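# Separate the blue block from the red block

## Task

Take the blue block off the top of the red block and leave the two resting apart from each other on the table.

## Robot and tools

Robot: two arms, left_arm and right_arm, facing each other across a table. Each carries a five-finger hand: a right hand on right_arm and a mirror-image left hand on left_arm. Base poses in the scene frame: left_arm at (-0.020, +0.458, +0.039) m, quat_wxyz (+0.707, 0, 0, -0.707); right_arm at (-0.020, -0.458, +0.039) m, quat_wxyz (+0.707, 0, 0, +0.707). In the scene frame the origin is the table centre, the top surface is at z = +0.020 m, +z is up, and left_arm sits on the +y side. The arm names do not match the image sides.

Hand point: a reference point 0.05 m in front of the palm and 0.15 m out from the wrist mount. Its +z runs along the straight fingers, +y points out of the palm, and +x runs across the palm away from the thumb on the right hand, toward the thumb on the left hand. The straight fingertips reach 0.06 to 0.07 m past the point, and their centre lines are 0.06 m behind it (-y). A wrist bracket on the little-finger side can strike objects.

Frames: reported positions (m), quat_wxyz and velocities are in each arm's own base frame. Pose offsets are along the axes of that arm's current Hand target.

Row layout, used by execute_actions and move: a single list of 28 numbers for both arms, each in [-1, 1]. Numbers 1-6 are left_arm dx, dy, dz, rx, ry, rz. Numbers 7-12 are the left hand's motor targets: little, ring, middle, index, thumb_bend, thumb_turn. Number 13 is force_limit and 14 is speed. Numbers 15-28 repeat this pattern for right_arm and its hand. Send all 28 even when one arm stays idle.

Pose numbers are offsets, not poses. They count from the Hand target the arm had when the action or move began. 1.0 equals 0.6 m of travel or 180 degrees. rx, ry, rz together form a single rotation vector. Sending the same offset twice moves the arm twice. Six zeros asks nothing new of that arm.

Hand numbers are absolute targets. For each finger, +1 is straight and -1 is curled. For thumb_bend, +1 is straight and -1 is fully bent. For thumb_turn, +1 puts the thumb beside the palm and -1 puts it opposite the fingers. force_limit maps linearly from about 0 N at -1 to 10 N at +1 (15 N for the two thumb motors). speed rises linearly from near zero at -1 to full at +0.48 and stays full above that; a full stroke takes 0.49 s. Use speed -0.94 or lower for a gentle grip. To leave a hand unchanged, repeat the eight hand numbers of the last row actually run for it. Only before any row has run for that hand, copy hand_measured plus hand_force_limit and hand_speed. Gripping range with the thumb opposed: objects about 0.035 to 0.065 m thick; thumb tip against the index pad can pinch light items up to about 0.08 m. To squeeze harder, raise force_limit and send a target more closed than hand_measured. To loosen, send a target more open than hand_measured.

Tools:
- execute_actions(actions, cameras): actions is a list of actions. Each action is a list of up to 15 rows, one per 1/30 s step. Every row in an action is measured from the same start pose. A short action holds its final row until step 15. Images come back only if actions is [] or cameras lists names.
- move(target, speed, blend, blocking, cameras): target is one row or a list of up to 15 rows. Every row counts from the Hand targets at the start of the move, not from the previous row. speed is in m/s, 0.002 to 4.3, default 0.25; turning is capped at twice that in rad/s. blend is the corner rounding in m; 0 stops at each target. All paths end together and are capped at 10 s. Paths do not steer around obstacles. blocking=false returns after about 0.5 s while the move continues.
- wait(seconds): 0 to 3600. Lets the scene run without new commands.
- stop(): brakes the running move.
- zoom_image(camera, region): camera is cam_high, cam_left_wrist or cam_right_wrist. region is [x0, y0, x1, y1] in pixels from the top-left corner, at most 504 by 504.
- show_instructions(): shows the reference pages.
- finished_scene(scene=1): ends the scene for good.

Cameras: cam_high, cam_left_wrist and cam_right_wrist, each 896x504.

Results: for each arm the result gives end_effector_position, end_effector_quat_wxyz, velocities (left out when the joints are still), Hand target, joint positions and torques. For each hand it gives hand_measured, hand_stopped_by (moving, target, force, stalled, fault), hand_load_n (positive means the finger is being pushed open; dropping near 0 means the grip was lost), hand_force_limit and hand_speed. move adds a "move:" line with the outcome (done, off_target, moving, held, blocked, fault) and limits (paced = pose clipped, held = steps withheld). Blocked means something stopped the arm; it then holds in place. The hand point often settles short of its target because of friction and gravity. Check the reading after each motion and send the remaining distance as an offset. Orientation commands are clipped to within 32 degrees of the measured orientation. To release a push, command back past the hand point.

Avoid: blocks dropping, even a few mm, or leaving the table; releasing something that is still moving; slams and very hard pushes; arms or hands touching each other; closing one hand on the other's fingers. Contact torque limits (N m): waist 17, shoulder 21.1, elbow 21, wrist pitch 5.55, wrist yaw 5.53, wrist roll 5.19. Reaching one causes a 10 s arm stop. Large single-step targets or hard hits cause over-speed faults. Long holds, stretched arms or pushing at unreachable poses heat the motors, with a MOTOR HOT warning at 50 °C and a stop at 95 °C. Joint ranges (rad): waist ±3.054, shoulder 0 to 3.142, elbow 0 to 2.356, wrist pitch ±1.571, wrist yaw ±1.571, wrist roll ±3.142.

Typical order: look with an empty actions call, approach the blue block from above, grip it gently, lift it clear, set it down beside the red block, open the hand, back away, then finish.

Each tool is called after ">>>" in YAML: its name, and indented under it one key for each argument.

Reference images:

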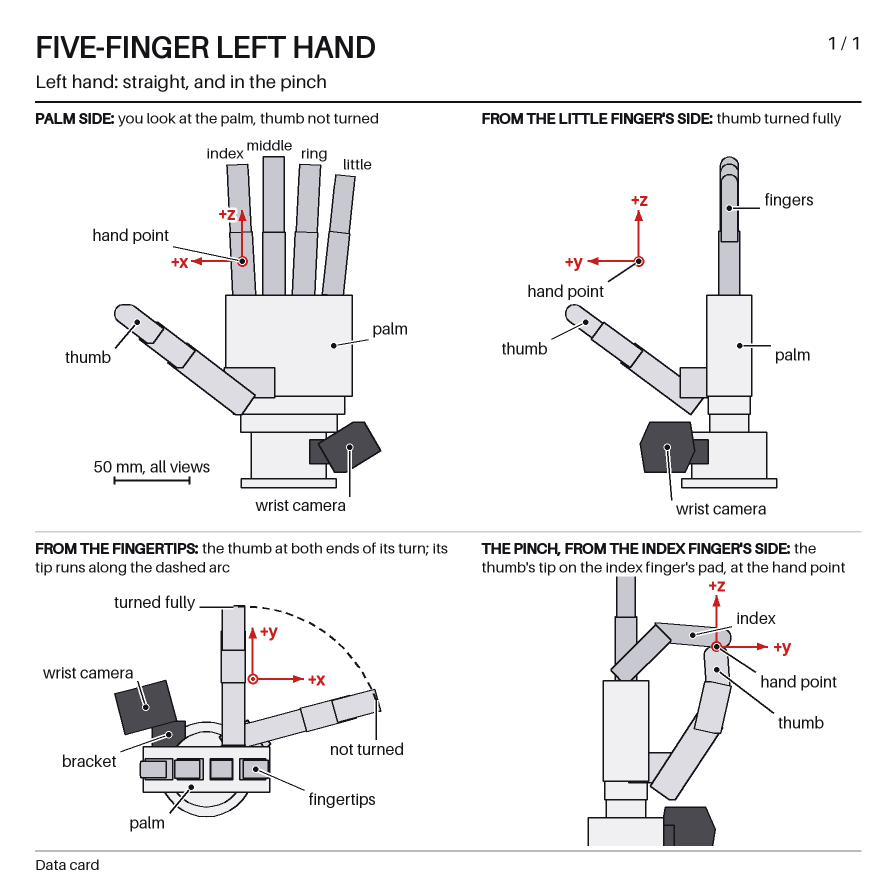

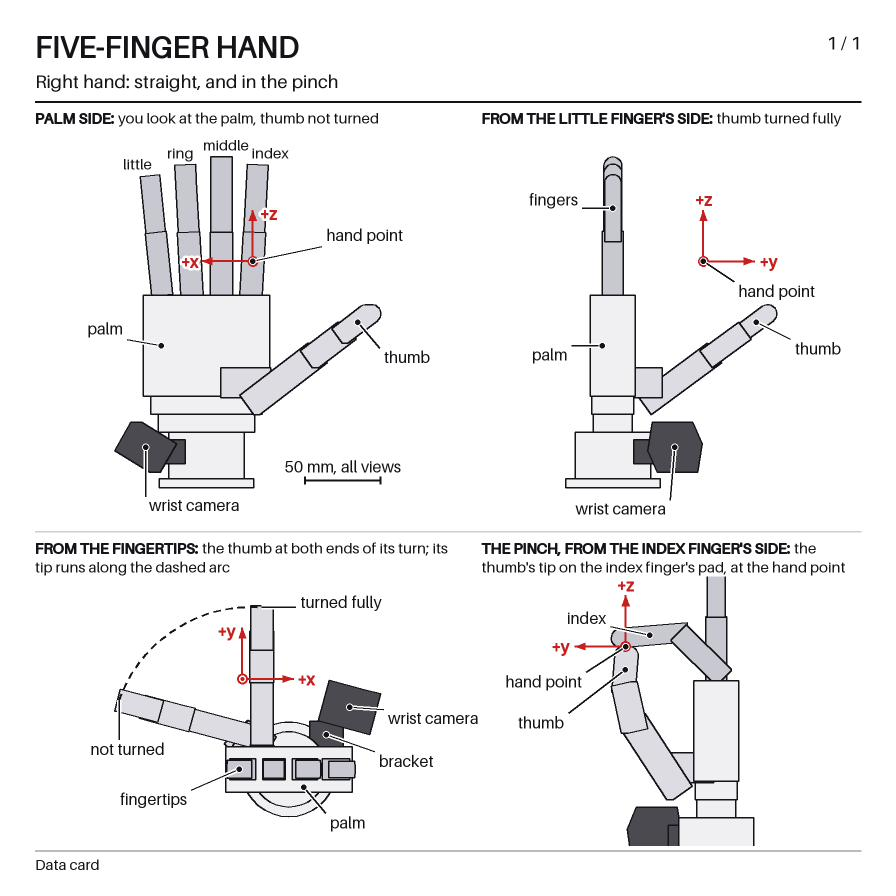

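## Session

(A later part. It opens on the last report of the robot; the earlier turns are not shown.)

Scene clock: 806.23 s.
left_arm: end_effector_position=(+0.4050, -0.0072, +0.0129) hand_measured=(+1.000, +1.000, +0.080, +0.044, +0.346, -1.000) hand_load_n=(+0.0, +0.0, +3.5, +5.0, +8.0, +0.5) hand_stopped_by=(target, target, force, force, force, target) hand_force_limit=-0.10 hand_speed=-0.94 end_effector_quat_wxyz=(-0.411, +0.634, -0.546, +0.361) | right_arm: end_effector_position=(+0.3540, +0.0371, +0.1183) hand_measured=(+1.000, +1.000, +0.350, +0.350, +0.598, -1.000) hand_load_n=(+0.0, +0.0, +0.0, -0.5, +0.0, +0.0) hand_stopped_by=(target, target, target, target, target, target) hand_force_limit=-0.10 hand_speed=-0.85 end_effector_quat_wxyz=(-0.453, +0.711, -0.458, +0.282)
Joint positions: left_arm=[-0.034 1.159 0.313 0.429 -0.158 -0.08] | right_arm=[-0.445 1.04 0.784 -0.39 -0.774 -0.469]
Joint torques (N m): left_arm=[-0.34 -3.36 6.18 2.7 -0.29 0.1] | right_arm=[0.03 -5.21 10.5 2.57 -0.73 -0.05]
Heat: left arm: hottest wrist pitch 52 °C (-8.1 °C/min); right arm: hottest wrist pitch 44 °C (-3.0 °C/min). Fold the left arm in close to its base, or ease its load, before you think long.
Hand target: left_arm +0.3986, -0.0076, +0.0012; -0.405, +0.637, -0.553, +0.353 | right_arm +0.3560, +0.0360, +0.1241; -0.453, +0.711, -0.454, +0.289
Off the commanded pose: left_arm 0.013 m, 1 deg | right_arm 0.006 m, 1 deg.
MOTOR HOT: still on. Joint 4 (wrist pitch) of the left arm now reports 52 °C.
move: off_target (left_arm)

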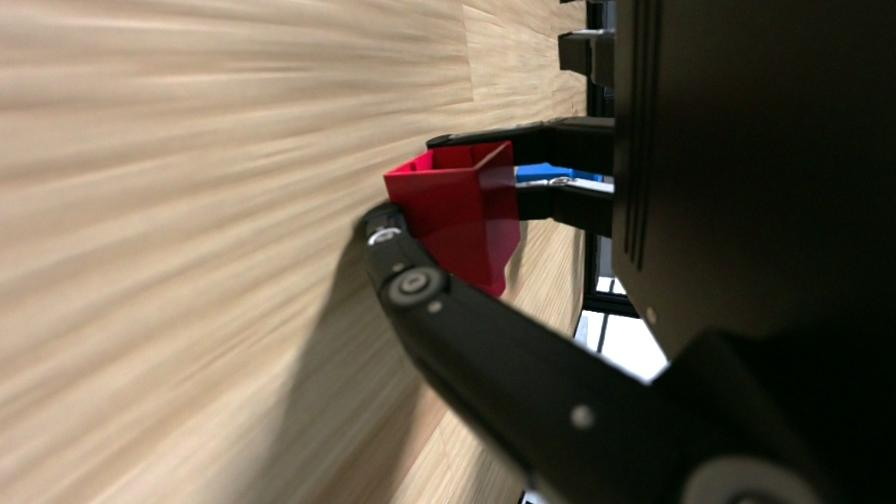

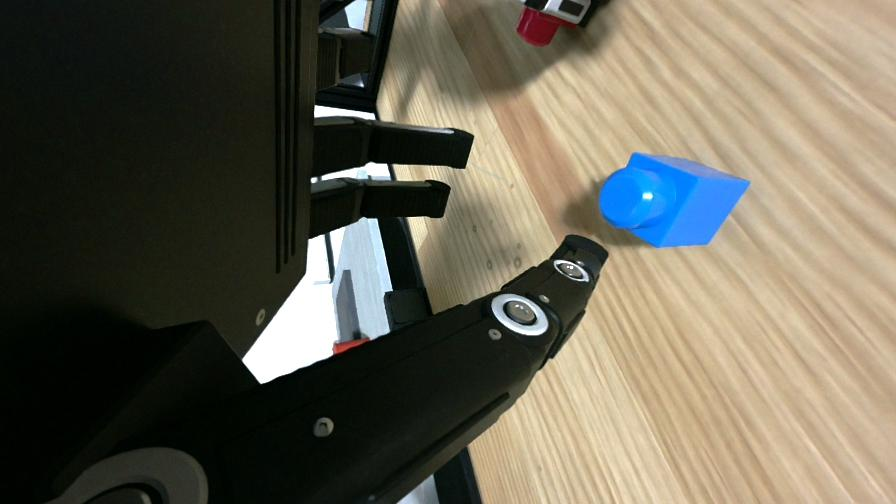

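>>> zoom_image:
  camera: "cam_right_wrist"
  region: [460, 0, 660, 110]

>>> zoom_image:
  camera: "cam_left_wrist"
  region: [320, 100, 620, 340]

Scaled by 2.520 from the camera's image (finer frame: 1280x720).

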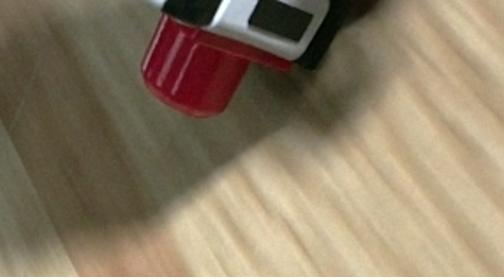

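Scaled by 1.680 from the camera's image (finer frame: 1280x720).

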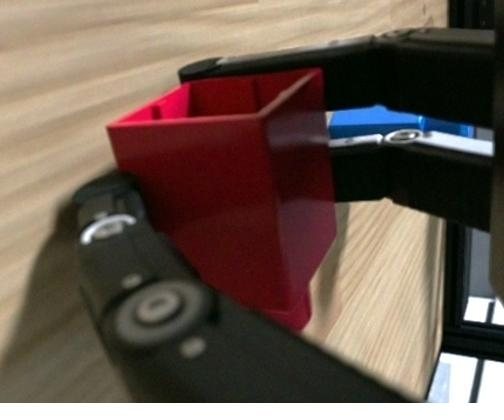

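>>> move:
  target: [0,0.0045,0.0021,0,0,0,1,1,-0.15,-0.16,-0.02,-1,-0.1,-0.94,0,0,0,0,0,0,1,1,0.35,0.35,0.6,-1,-0.1,-0.85]
  speed: 0.03

>>> move:
  target: [0,0.003,0.0014,0,0,0,1,1,-0.15,-0.16,-0.02,-1,-0.1,-0.94,0,0,0,0,0,0,1,1,0.35,0.35,0.6,-1,-0.1,-0.85]
  speed: 0.03
  cameras: ["cam_left_wrist","cam_right_wrist"]

Scene clock: 814.37 s.
left_arm: end_effector_position=(+0.4049, -0.0072, +0.0095) hand_measured=(+1.000, +1.000, +0.080, +0.044, +0.346, -1.000) hand_load_n=(+0.0, +0.0, +3.5, +5.0, +8.0, +1.0) hand_stopped_by=(target, target, force, force, force, target) hand_force_limit=-0.10 hand_speed=-0.94 end_effector_quat_wxyz=(-0.411, +0.634, -0.547, +0.361) | right_arm: end_effector_position=(+0.3540, +0.0371, +0.1182) hand_measured=(+1.000, +1.000, +0.350, +0.350, +0.598, -1.000) hand_load_n=(+0.0, +0.0, +0.0, +0.0, +0.0, +0.0) hand_stopped_by=(target, target, target, target, target, target) hand_force_limit=-0.10 hand_speed=-0.85 end_effector_quat_wxyz=(-0.453, +0.711, -0.458, +0.282)
Joint positions: left_arm=[-0.034 1.173 0.304 0.45 -0.158 -0.08] | right_arm=[-0.445 1.04 0.784 -0.39 -0.774 -0.469]
Joint torques (N m): left_arm=[-0.35 -3.44 6.19 2.7 -0.31 0.1] | right_arm=[0.08 -5.25 10.68 2.57 -0.74 -0.04]
Heat: left arm: hottest wrist pitch 51 °C (-9.1 °C/min); right arm: hottest wrist pitch 46 °C (-1.0 °C/min). Fold the left arm in close to its base, or ease its load, before you think long.
Hand target: left_arm +0.3986, -0.0076, -0.0018; -0.405, +0.637, -0.553, +0.353 | right_arm +0.3560, +0.0360, +0.1241; -0.453, +0.711, -0.454, +0.289
Off the commanded pose: left_arm 0.013 m, 1 deg | right_arm 0.006 m, 1 deg.
MOTOR HOT: still on. Joint 4 (wrist pitch) of the left arm now reports 51 °C.
move: off_target (left_arm)

Scene clock: 814.87 s.
left_arm: end_effector_position=(+0.4056, -0.0072, +0.0087) hand_measured=(+1.000, +1.000, +0.080, +0.044, +0.346, -1.000) hand_load_n=(-0.5, +0.0, +3.5, +4.5, +8.0, +1.0) hand_stopped_by=(target, target, force, force, force, target) hand_force_limit=-0.10 hand_speed=-0.94 end_effector_quat_wxyz=(-0.412, +0.634, -0.546, +0.362) | right_arm: end_effector_position=(+0.3540, +0.0371, +0.1182) hand_measured=(+1.000, +1.000, +0.350, +0.350, +0.598, -1.000) hand_load_n=(+0.0, +0.0, +0.0, +0.0, +0.0, +0.0) hand_stopped_by=(target, target, target, target, target, target) hand_force_limit=-0.10 hand_speed=-0.85 end_effector_quat_wxyz=(-0.453, +0.711, -0.458, +0.282)
Joint positions: left_arm=[-0.034 1.181 0.3 0.465 -0.158 -0.08] | right_arm=[-0.445 1.04 0.784 -0.39 -0.774 -0.469]
Joint torques (N m): left_arm=[-0.44 -3.31 5.98 2.65 -0.28 0.11] | right_arm=[0.07 -5.32 10.62 2.59 -0.74 -0.03]
Heat: left arm: hottest wrist pitch 52 °C (-8.0 °C/min); right arm: hottest wrist pitch 46 °C (-1.0 °C/min). Fold the left arm in close to its base, or ease its load, before you think long.
Hand target: left_arm +0.3986, -0.0076, -0.0038; -0.405, +0.637, -0.553, +0.353 | right_arm +0.3560, +0.0360, +0.1241; -0.453, +0.711, -0.454, +0.289
Off the commanded pose: left_arm 0.014 m, 2 deg | right_arm 0.006 m, 1 deg.
MOTOR HOT: still on. Joint 4 (wrist pitch) of the left arm now reports 52 °C.
move: off_target (left_arm)

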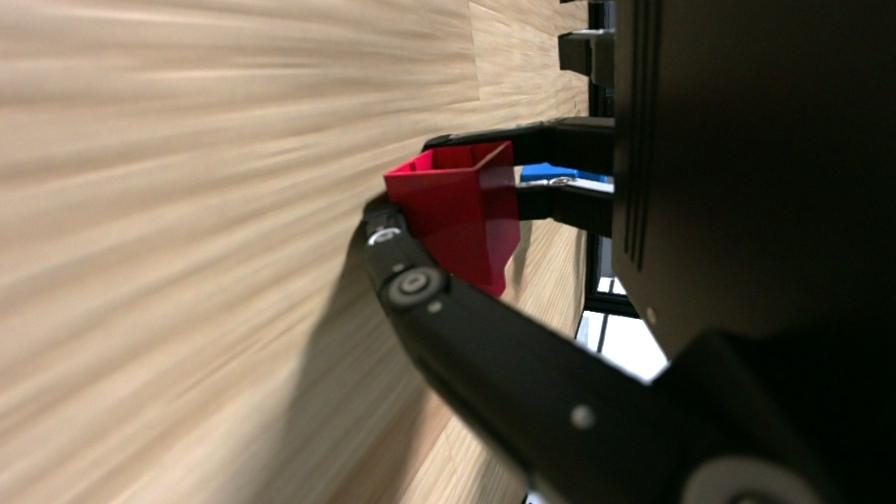

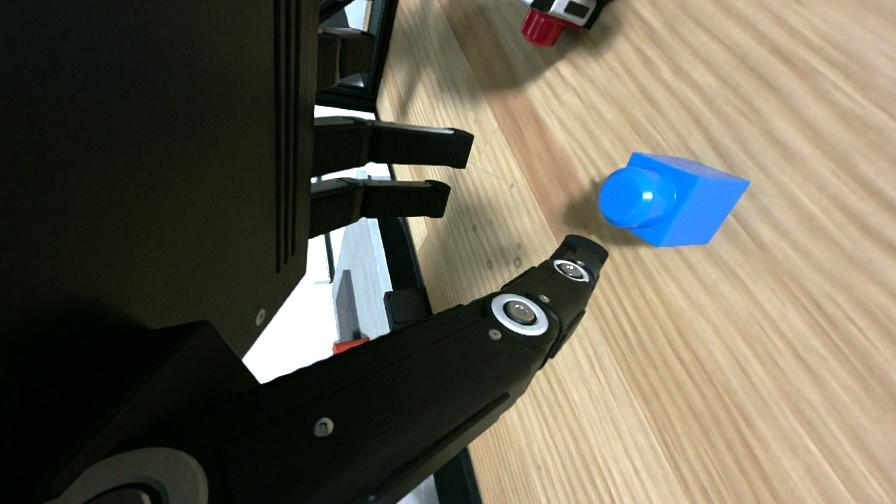

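>>> zoom_image:
  camera: "cam_left_wrist"
  region: [320, 100, 620, 340]

>>> zoom_image:
  camera: "cam_right_wrist"
  region: [460, 0, 660, 110]

Scaled by 1.680 from the camera's image (finer frame: 1280x720).

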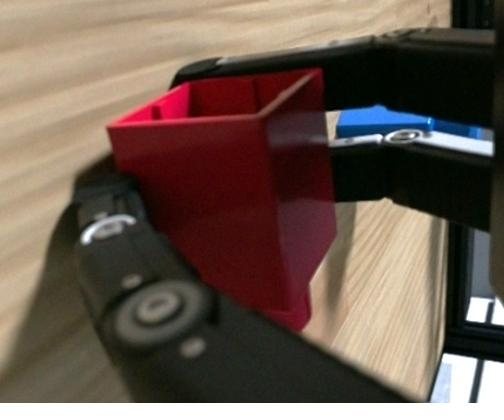

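Scaled by 2.520 from the camera's image (finer frame: 1280x720).

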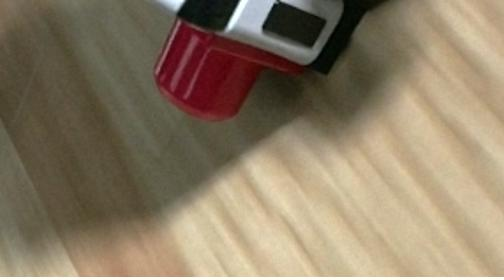

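>>> move:
  target: [0,0,0,0,0,0,1,1,0.1,0.064,-0.02,-1,-0.1,-0.97,0,0,0,0,0,0,1,1,0.35,0.35,0.6,-1,-0.1,-0.85]

Scene clock: 853.40 s.
left_arm: end_effector_position=(+0.4055, -0.0074, +0.0085) hand_measured=(+1.000, +1.000, +0.100, +0.064, +0.346, -1.000) hand_load_n=(+0.0, +0.0, +1.5, +3.5, +5.0, +0.5) hand_stopped_by=(target, target, target, target, force, target) hand_force_limit=-0.10 hand_speed=-0.97 end_effector_quat_wxyz=(-0.411, +0.634, -0.546, +0.362) | right_arm: end_effector_position=(+0.3540, +0.0371, +0.1182) hand_measured=(+1.000, +1.000, +0.350, +0.350, +0.598, -1.000) hand_load_n=(+0.0, -0.5, +0.0, +0.0, +0.0, +0.0) hand_stopped_by=(target, target, target, target, target, target) hand_force_limit=-0.10 hand_speed=-0.85 end_effector_quat_wxyz=(-0.453, +0.711, -0.458, +0.282)
Joint positions: left_arm=[-0.035 1.181 0.3 0.465 -0.158 -0.08] | right_arm=[-0.445 1.04 0.784 -0.39 -0.774 -0.469]
Joint torques (N m): left_arm=[-0.36 -3.33 5.94 2.65 -0.28 0.11] | right_arm=[0.08 -5.22 10.63 2.57 -0.73 -0.07]
Heat: left arm: hottest wrist pitch 59 °C (+6.1 °C/min); right arm: hottest wrist pitch 48 °C (+1.0 °C/min). Fold the left arm in close to its base, or ease its load, before you think long.
Hand target: left_arm +0.3986, -0.0078, -0.0039; -0.405, +0.637, -0.553, +0.353 | right_arm +0.3560, +0.0360, +0.1241; -0.453, +0.711, -0.454, +0.289
Off the commanded pose: left_arm 0.014 m, 2 deg | right_arm 0.006 m, 1 deg.
MOTOR HOT: still on. Joint 4 (wrist pitch) of the left arm now reports 59 °C.
move: done

>>> move:
  target: [0,0,0,0,0,0,1,1,0.2,0.2,-0.02,-1,-0.1,-0.99,0,0,0,0,0,0,1,1,0.35,0.35,0.6,-1,-0.1,-0.85]
  cameras: ["cam_left_wrist","cam_right_wrist"]

>>> zoom_image:
  camera: "cam_left_wrist"
  region: [320, 100, 620, 340]

Scene clock: 863.87 s.
left_arm: end_effector_position=(+0.4054, -0.0074, +0.0082) hand_measured=(+1.000, +1.000, +0.200, +0.200, +0.344, -1.000) hand_load_n=(+0.0, +0.0, +0.0, +0.0, +0.0, +0.0) hand_stopped_by=(target, target, target, moving, force, target) hand_force_limit=-0.10 hand_speed=-0.99 end_effector_quat_wxyz=(-0.411, +0.634, -0.546, +0.362) | right_arm: end_effector_position=(+0.3540, +0.0371, +0.1182) hand_measured=(+1.000, +1.000, +0.350, +0.350, +0.598, -1.000) hand_load_n=(+0.0, +0.0, +0.0, +0.0, +0.0, +0.0) hand_stopped_by=(target, target, target, target, target, target) hand_force_limit=-0.10 hand_speed=-0.85 end_effector_quat_wxyz=(-0.453, +0.711, -0.458, +0.282)
Joint positions: left_arm=[-0.035 1.182 0.299 0.465 -0.158 -0.08] | right_arm=[-0.445 1.04 0.784 -0.39 -0.774 -0.469]
Joint torques (N m): left_arm=[-0.44 -3.36 5.98 2.65 -0.29 0.12] | right_arm=[0.11 -5.27 10.65 2.57 -0.73 -0.03]
Heat: left arm: hottest wrist pitch 60 °C (+8.0 °C/min); right arm: hottest wrist pitch 48 °C (+4.0 °C/min). Fold the left arm in close to its base, or ease its load, before you think long.
Hand target: left_arm +0.3985, -0.0078, -0.0039; -0.405, +0.637, -0.553, +0.353 | right_arm +0.3560, +0.0360, +0.1241; -0.453, +0.711, -0.454, +0.289
Off the commanded pose: left_arm 0.014 m, 2 deg | right_arm 0.006 m, 1 deg.
MOTOR HOT: still on. Joint 4 (wrist pitch) of the left arm now reports 60 °C.
move: done

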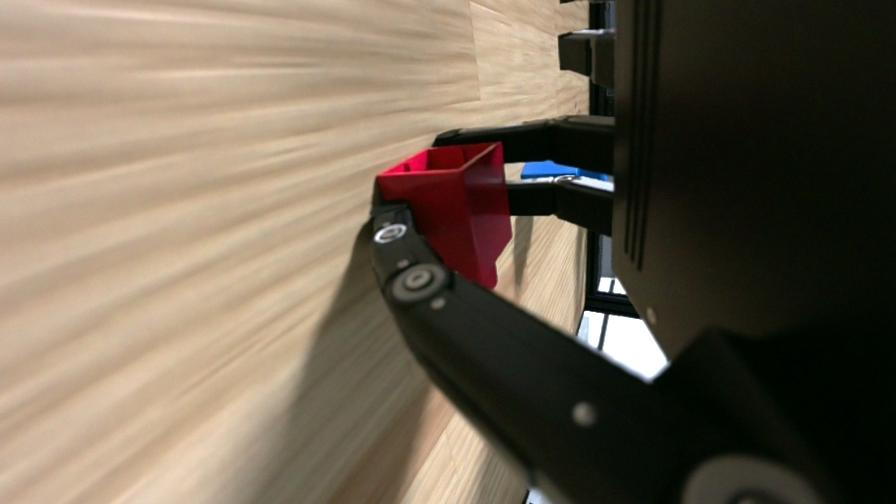

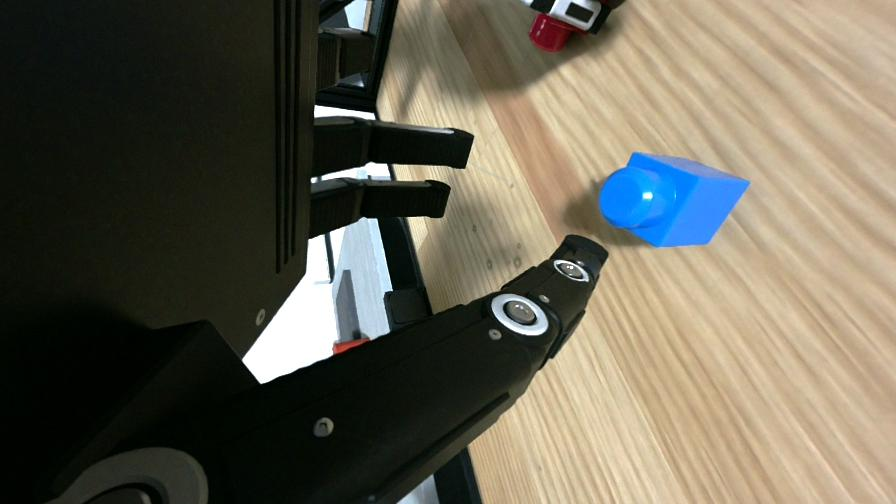

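Scaled by 1.680 from the camera's image (finer frame: 1280x720).

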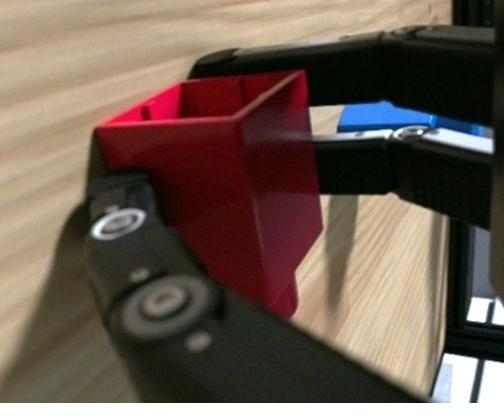

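>>> move:
  target:
    - [0,-0.0483,-0.0226,0,0,0,1,1,0.4,0.4,-0.02,-1,-0.1,-0.8,0,0,0,0,0,0,1,1,0.35,0.35,0.6,-1,-0.1,-0.85]
    - [0,-0.0483,-0.0226,0,0,0,1,1,0.4,0.4,0.6,-1,-0.1,-0.8,0,0,0,0,0,0,1,1,0.35,0.35,0.6,-1,-0.1,-0.85]
    - [0,-0.1812,-0.0846,0,0,0,1,1,0.4,0.4,0.6,-1,-0.1,-0.8,0,0,0,0,0,0,1,1,0.35,0.35,0.6,-1,-0.1,-0.85]
  speed: [0.03,0.03,0.1]
  cameras: ["all"]

Scene clock: 876.63 s.
left_arm: end_effector_position=(+0.3958, -0.0075, +0.1067) hand_measured=(+1.000, +1.000, +0.400, +0.400, +0.600, -1.000) hand_load_n=(+0.0, -0.5, +0.0, +0.0, +0.0, +0.0) hand_stopped_by=(target, target, target, target, target, target) hand_force_limit=-0.10 hand_speed=-0.80 end_effector_quat_wxyz=(-0.399, +0.641, -0.556, +0.347) | right_arm: end_effector_position=(+0.3540, +0.0371, +0.1182) hand_measured=(+1.000, +1.000, +0.350, +0.350, +0.598, -1.000) hand_load_n=(+0.0, +0.0, +0.0, +0.0, +0.0, +0.0) hand_stopped_by=(target, target, target, target, target, target) hand_force_limit=-0.10 hand_speed=-0.85 end_effector_quat_wxyz=(-0.453, +0.711, -0.458, +0.282)
Joint positions: left_arm=[-0.036 0.962 0.672 -0.172 -0.159 -0.08] | right_arm=[-0.445 1.04 0.784 -0.39 -0.774 -0.469]
Joint torques (N m): left_arm=[-0.16 -4.62 11.15 2.46 -0.26 0.1] | right_arm=[0.04 -5.27 10.58 2.59 -0.71 -0.04]
Heat: left arm: hottest wrist pitch 59 °C (+6.0 °C/min); right arm: hottest wrist pitch 48 °C (+2.0 °C/min). Fold the left arm in close to its base, or ease its load, before you think long.
Hand target: left_arm +0.3985, -0.0074, +0.1162; -0.405, +0.637, -0.553, +0.353 | right_arm +0.3560, +0.0360, +0.1241; -0.453, +0.711, -0.454, +0.289
Off the commanded pose: left_arm 0.010 m, 1 deg | right_arm 0.006 m, 1 deg.
MOTOR HOT: still on. Joint 4 (wrist pitch) of the left arm now reports 59 °C.
move: off_target (left_arm); target 2's new numbers were sent with left_arm's hand 0.011 m and 1 deg from that target

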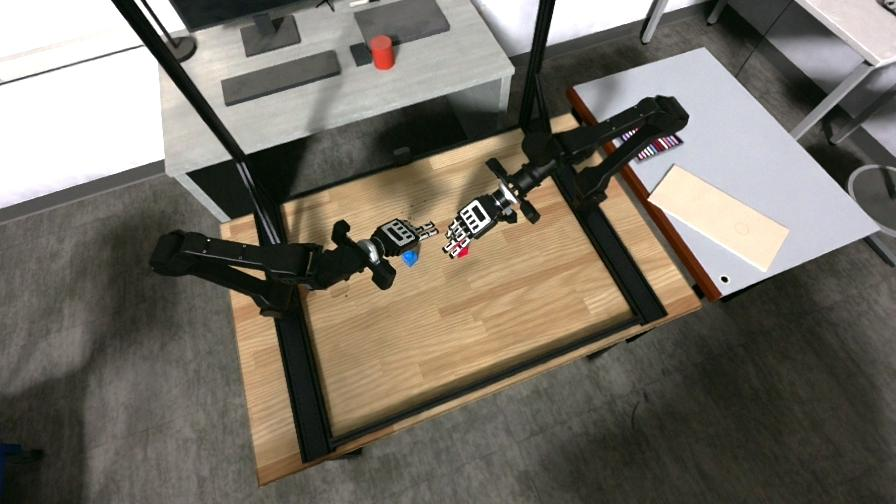

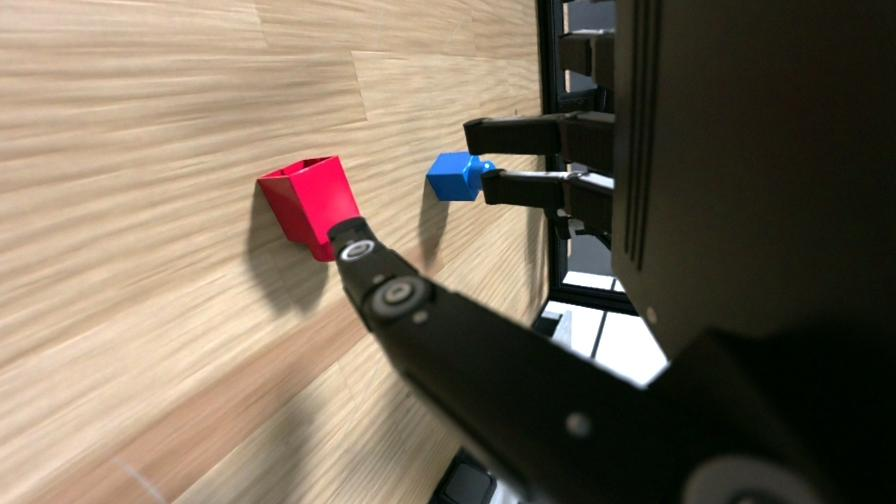

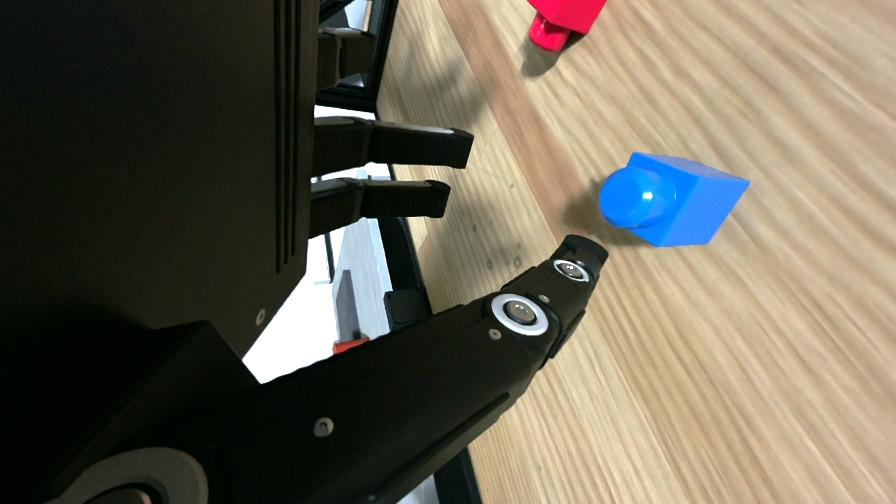

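>>> finished_scene:
  scene: 1

The scene is finished: the task was done.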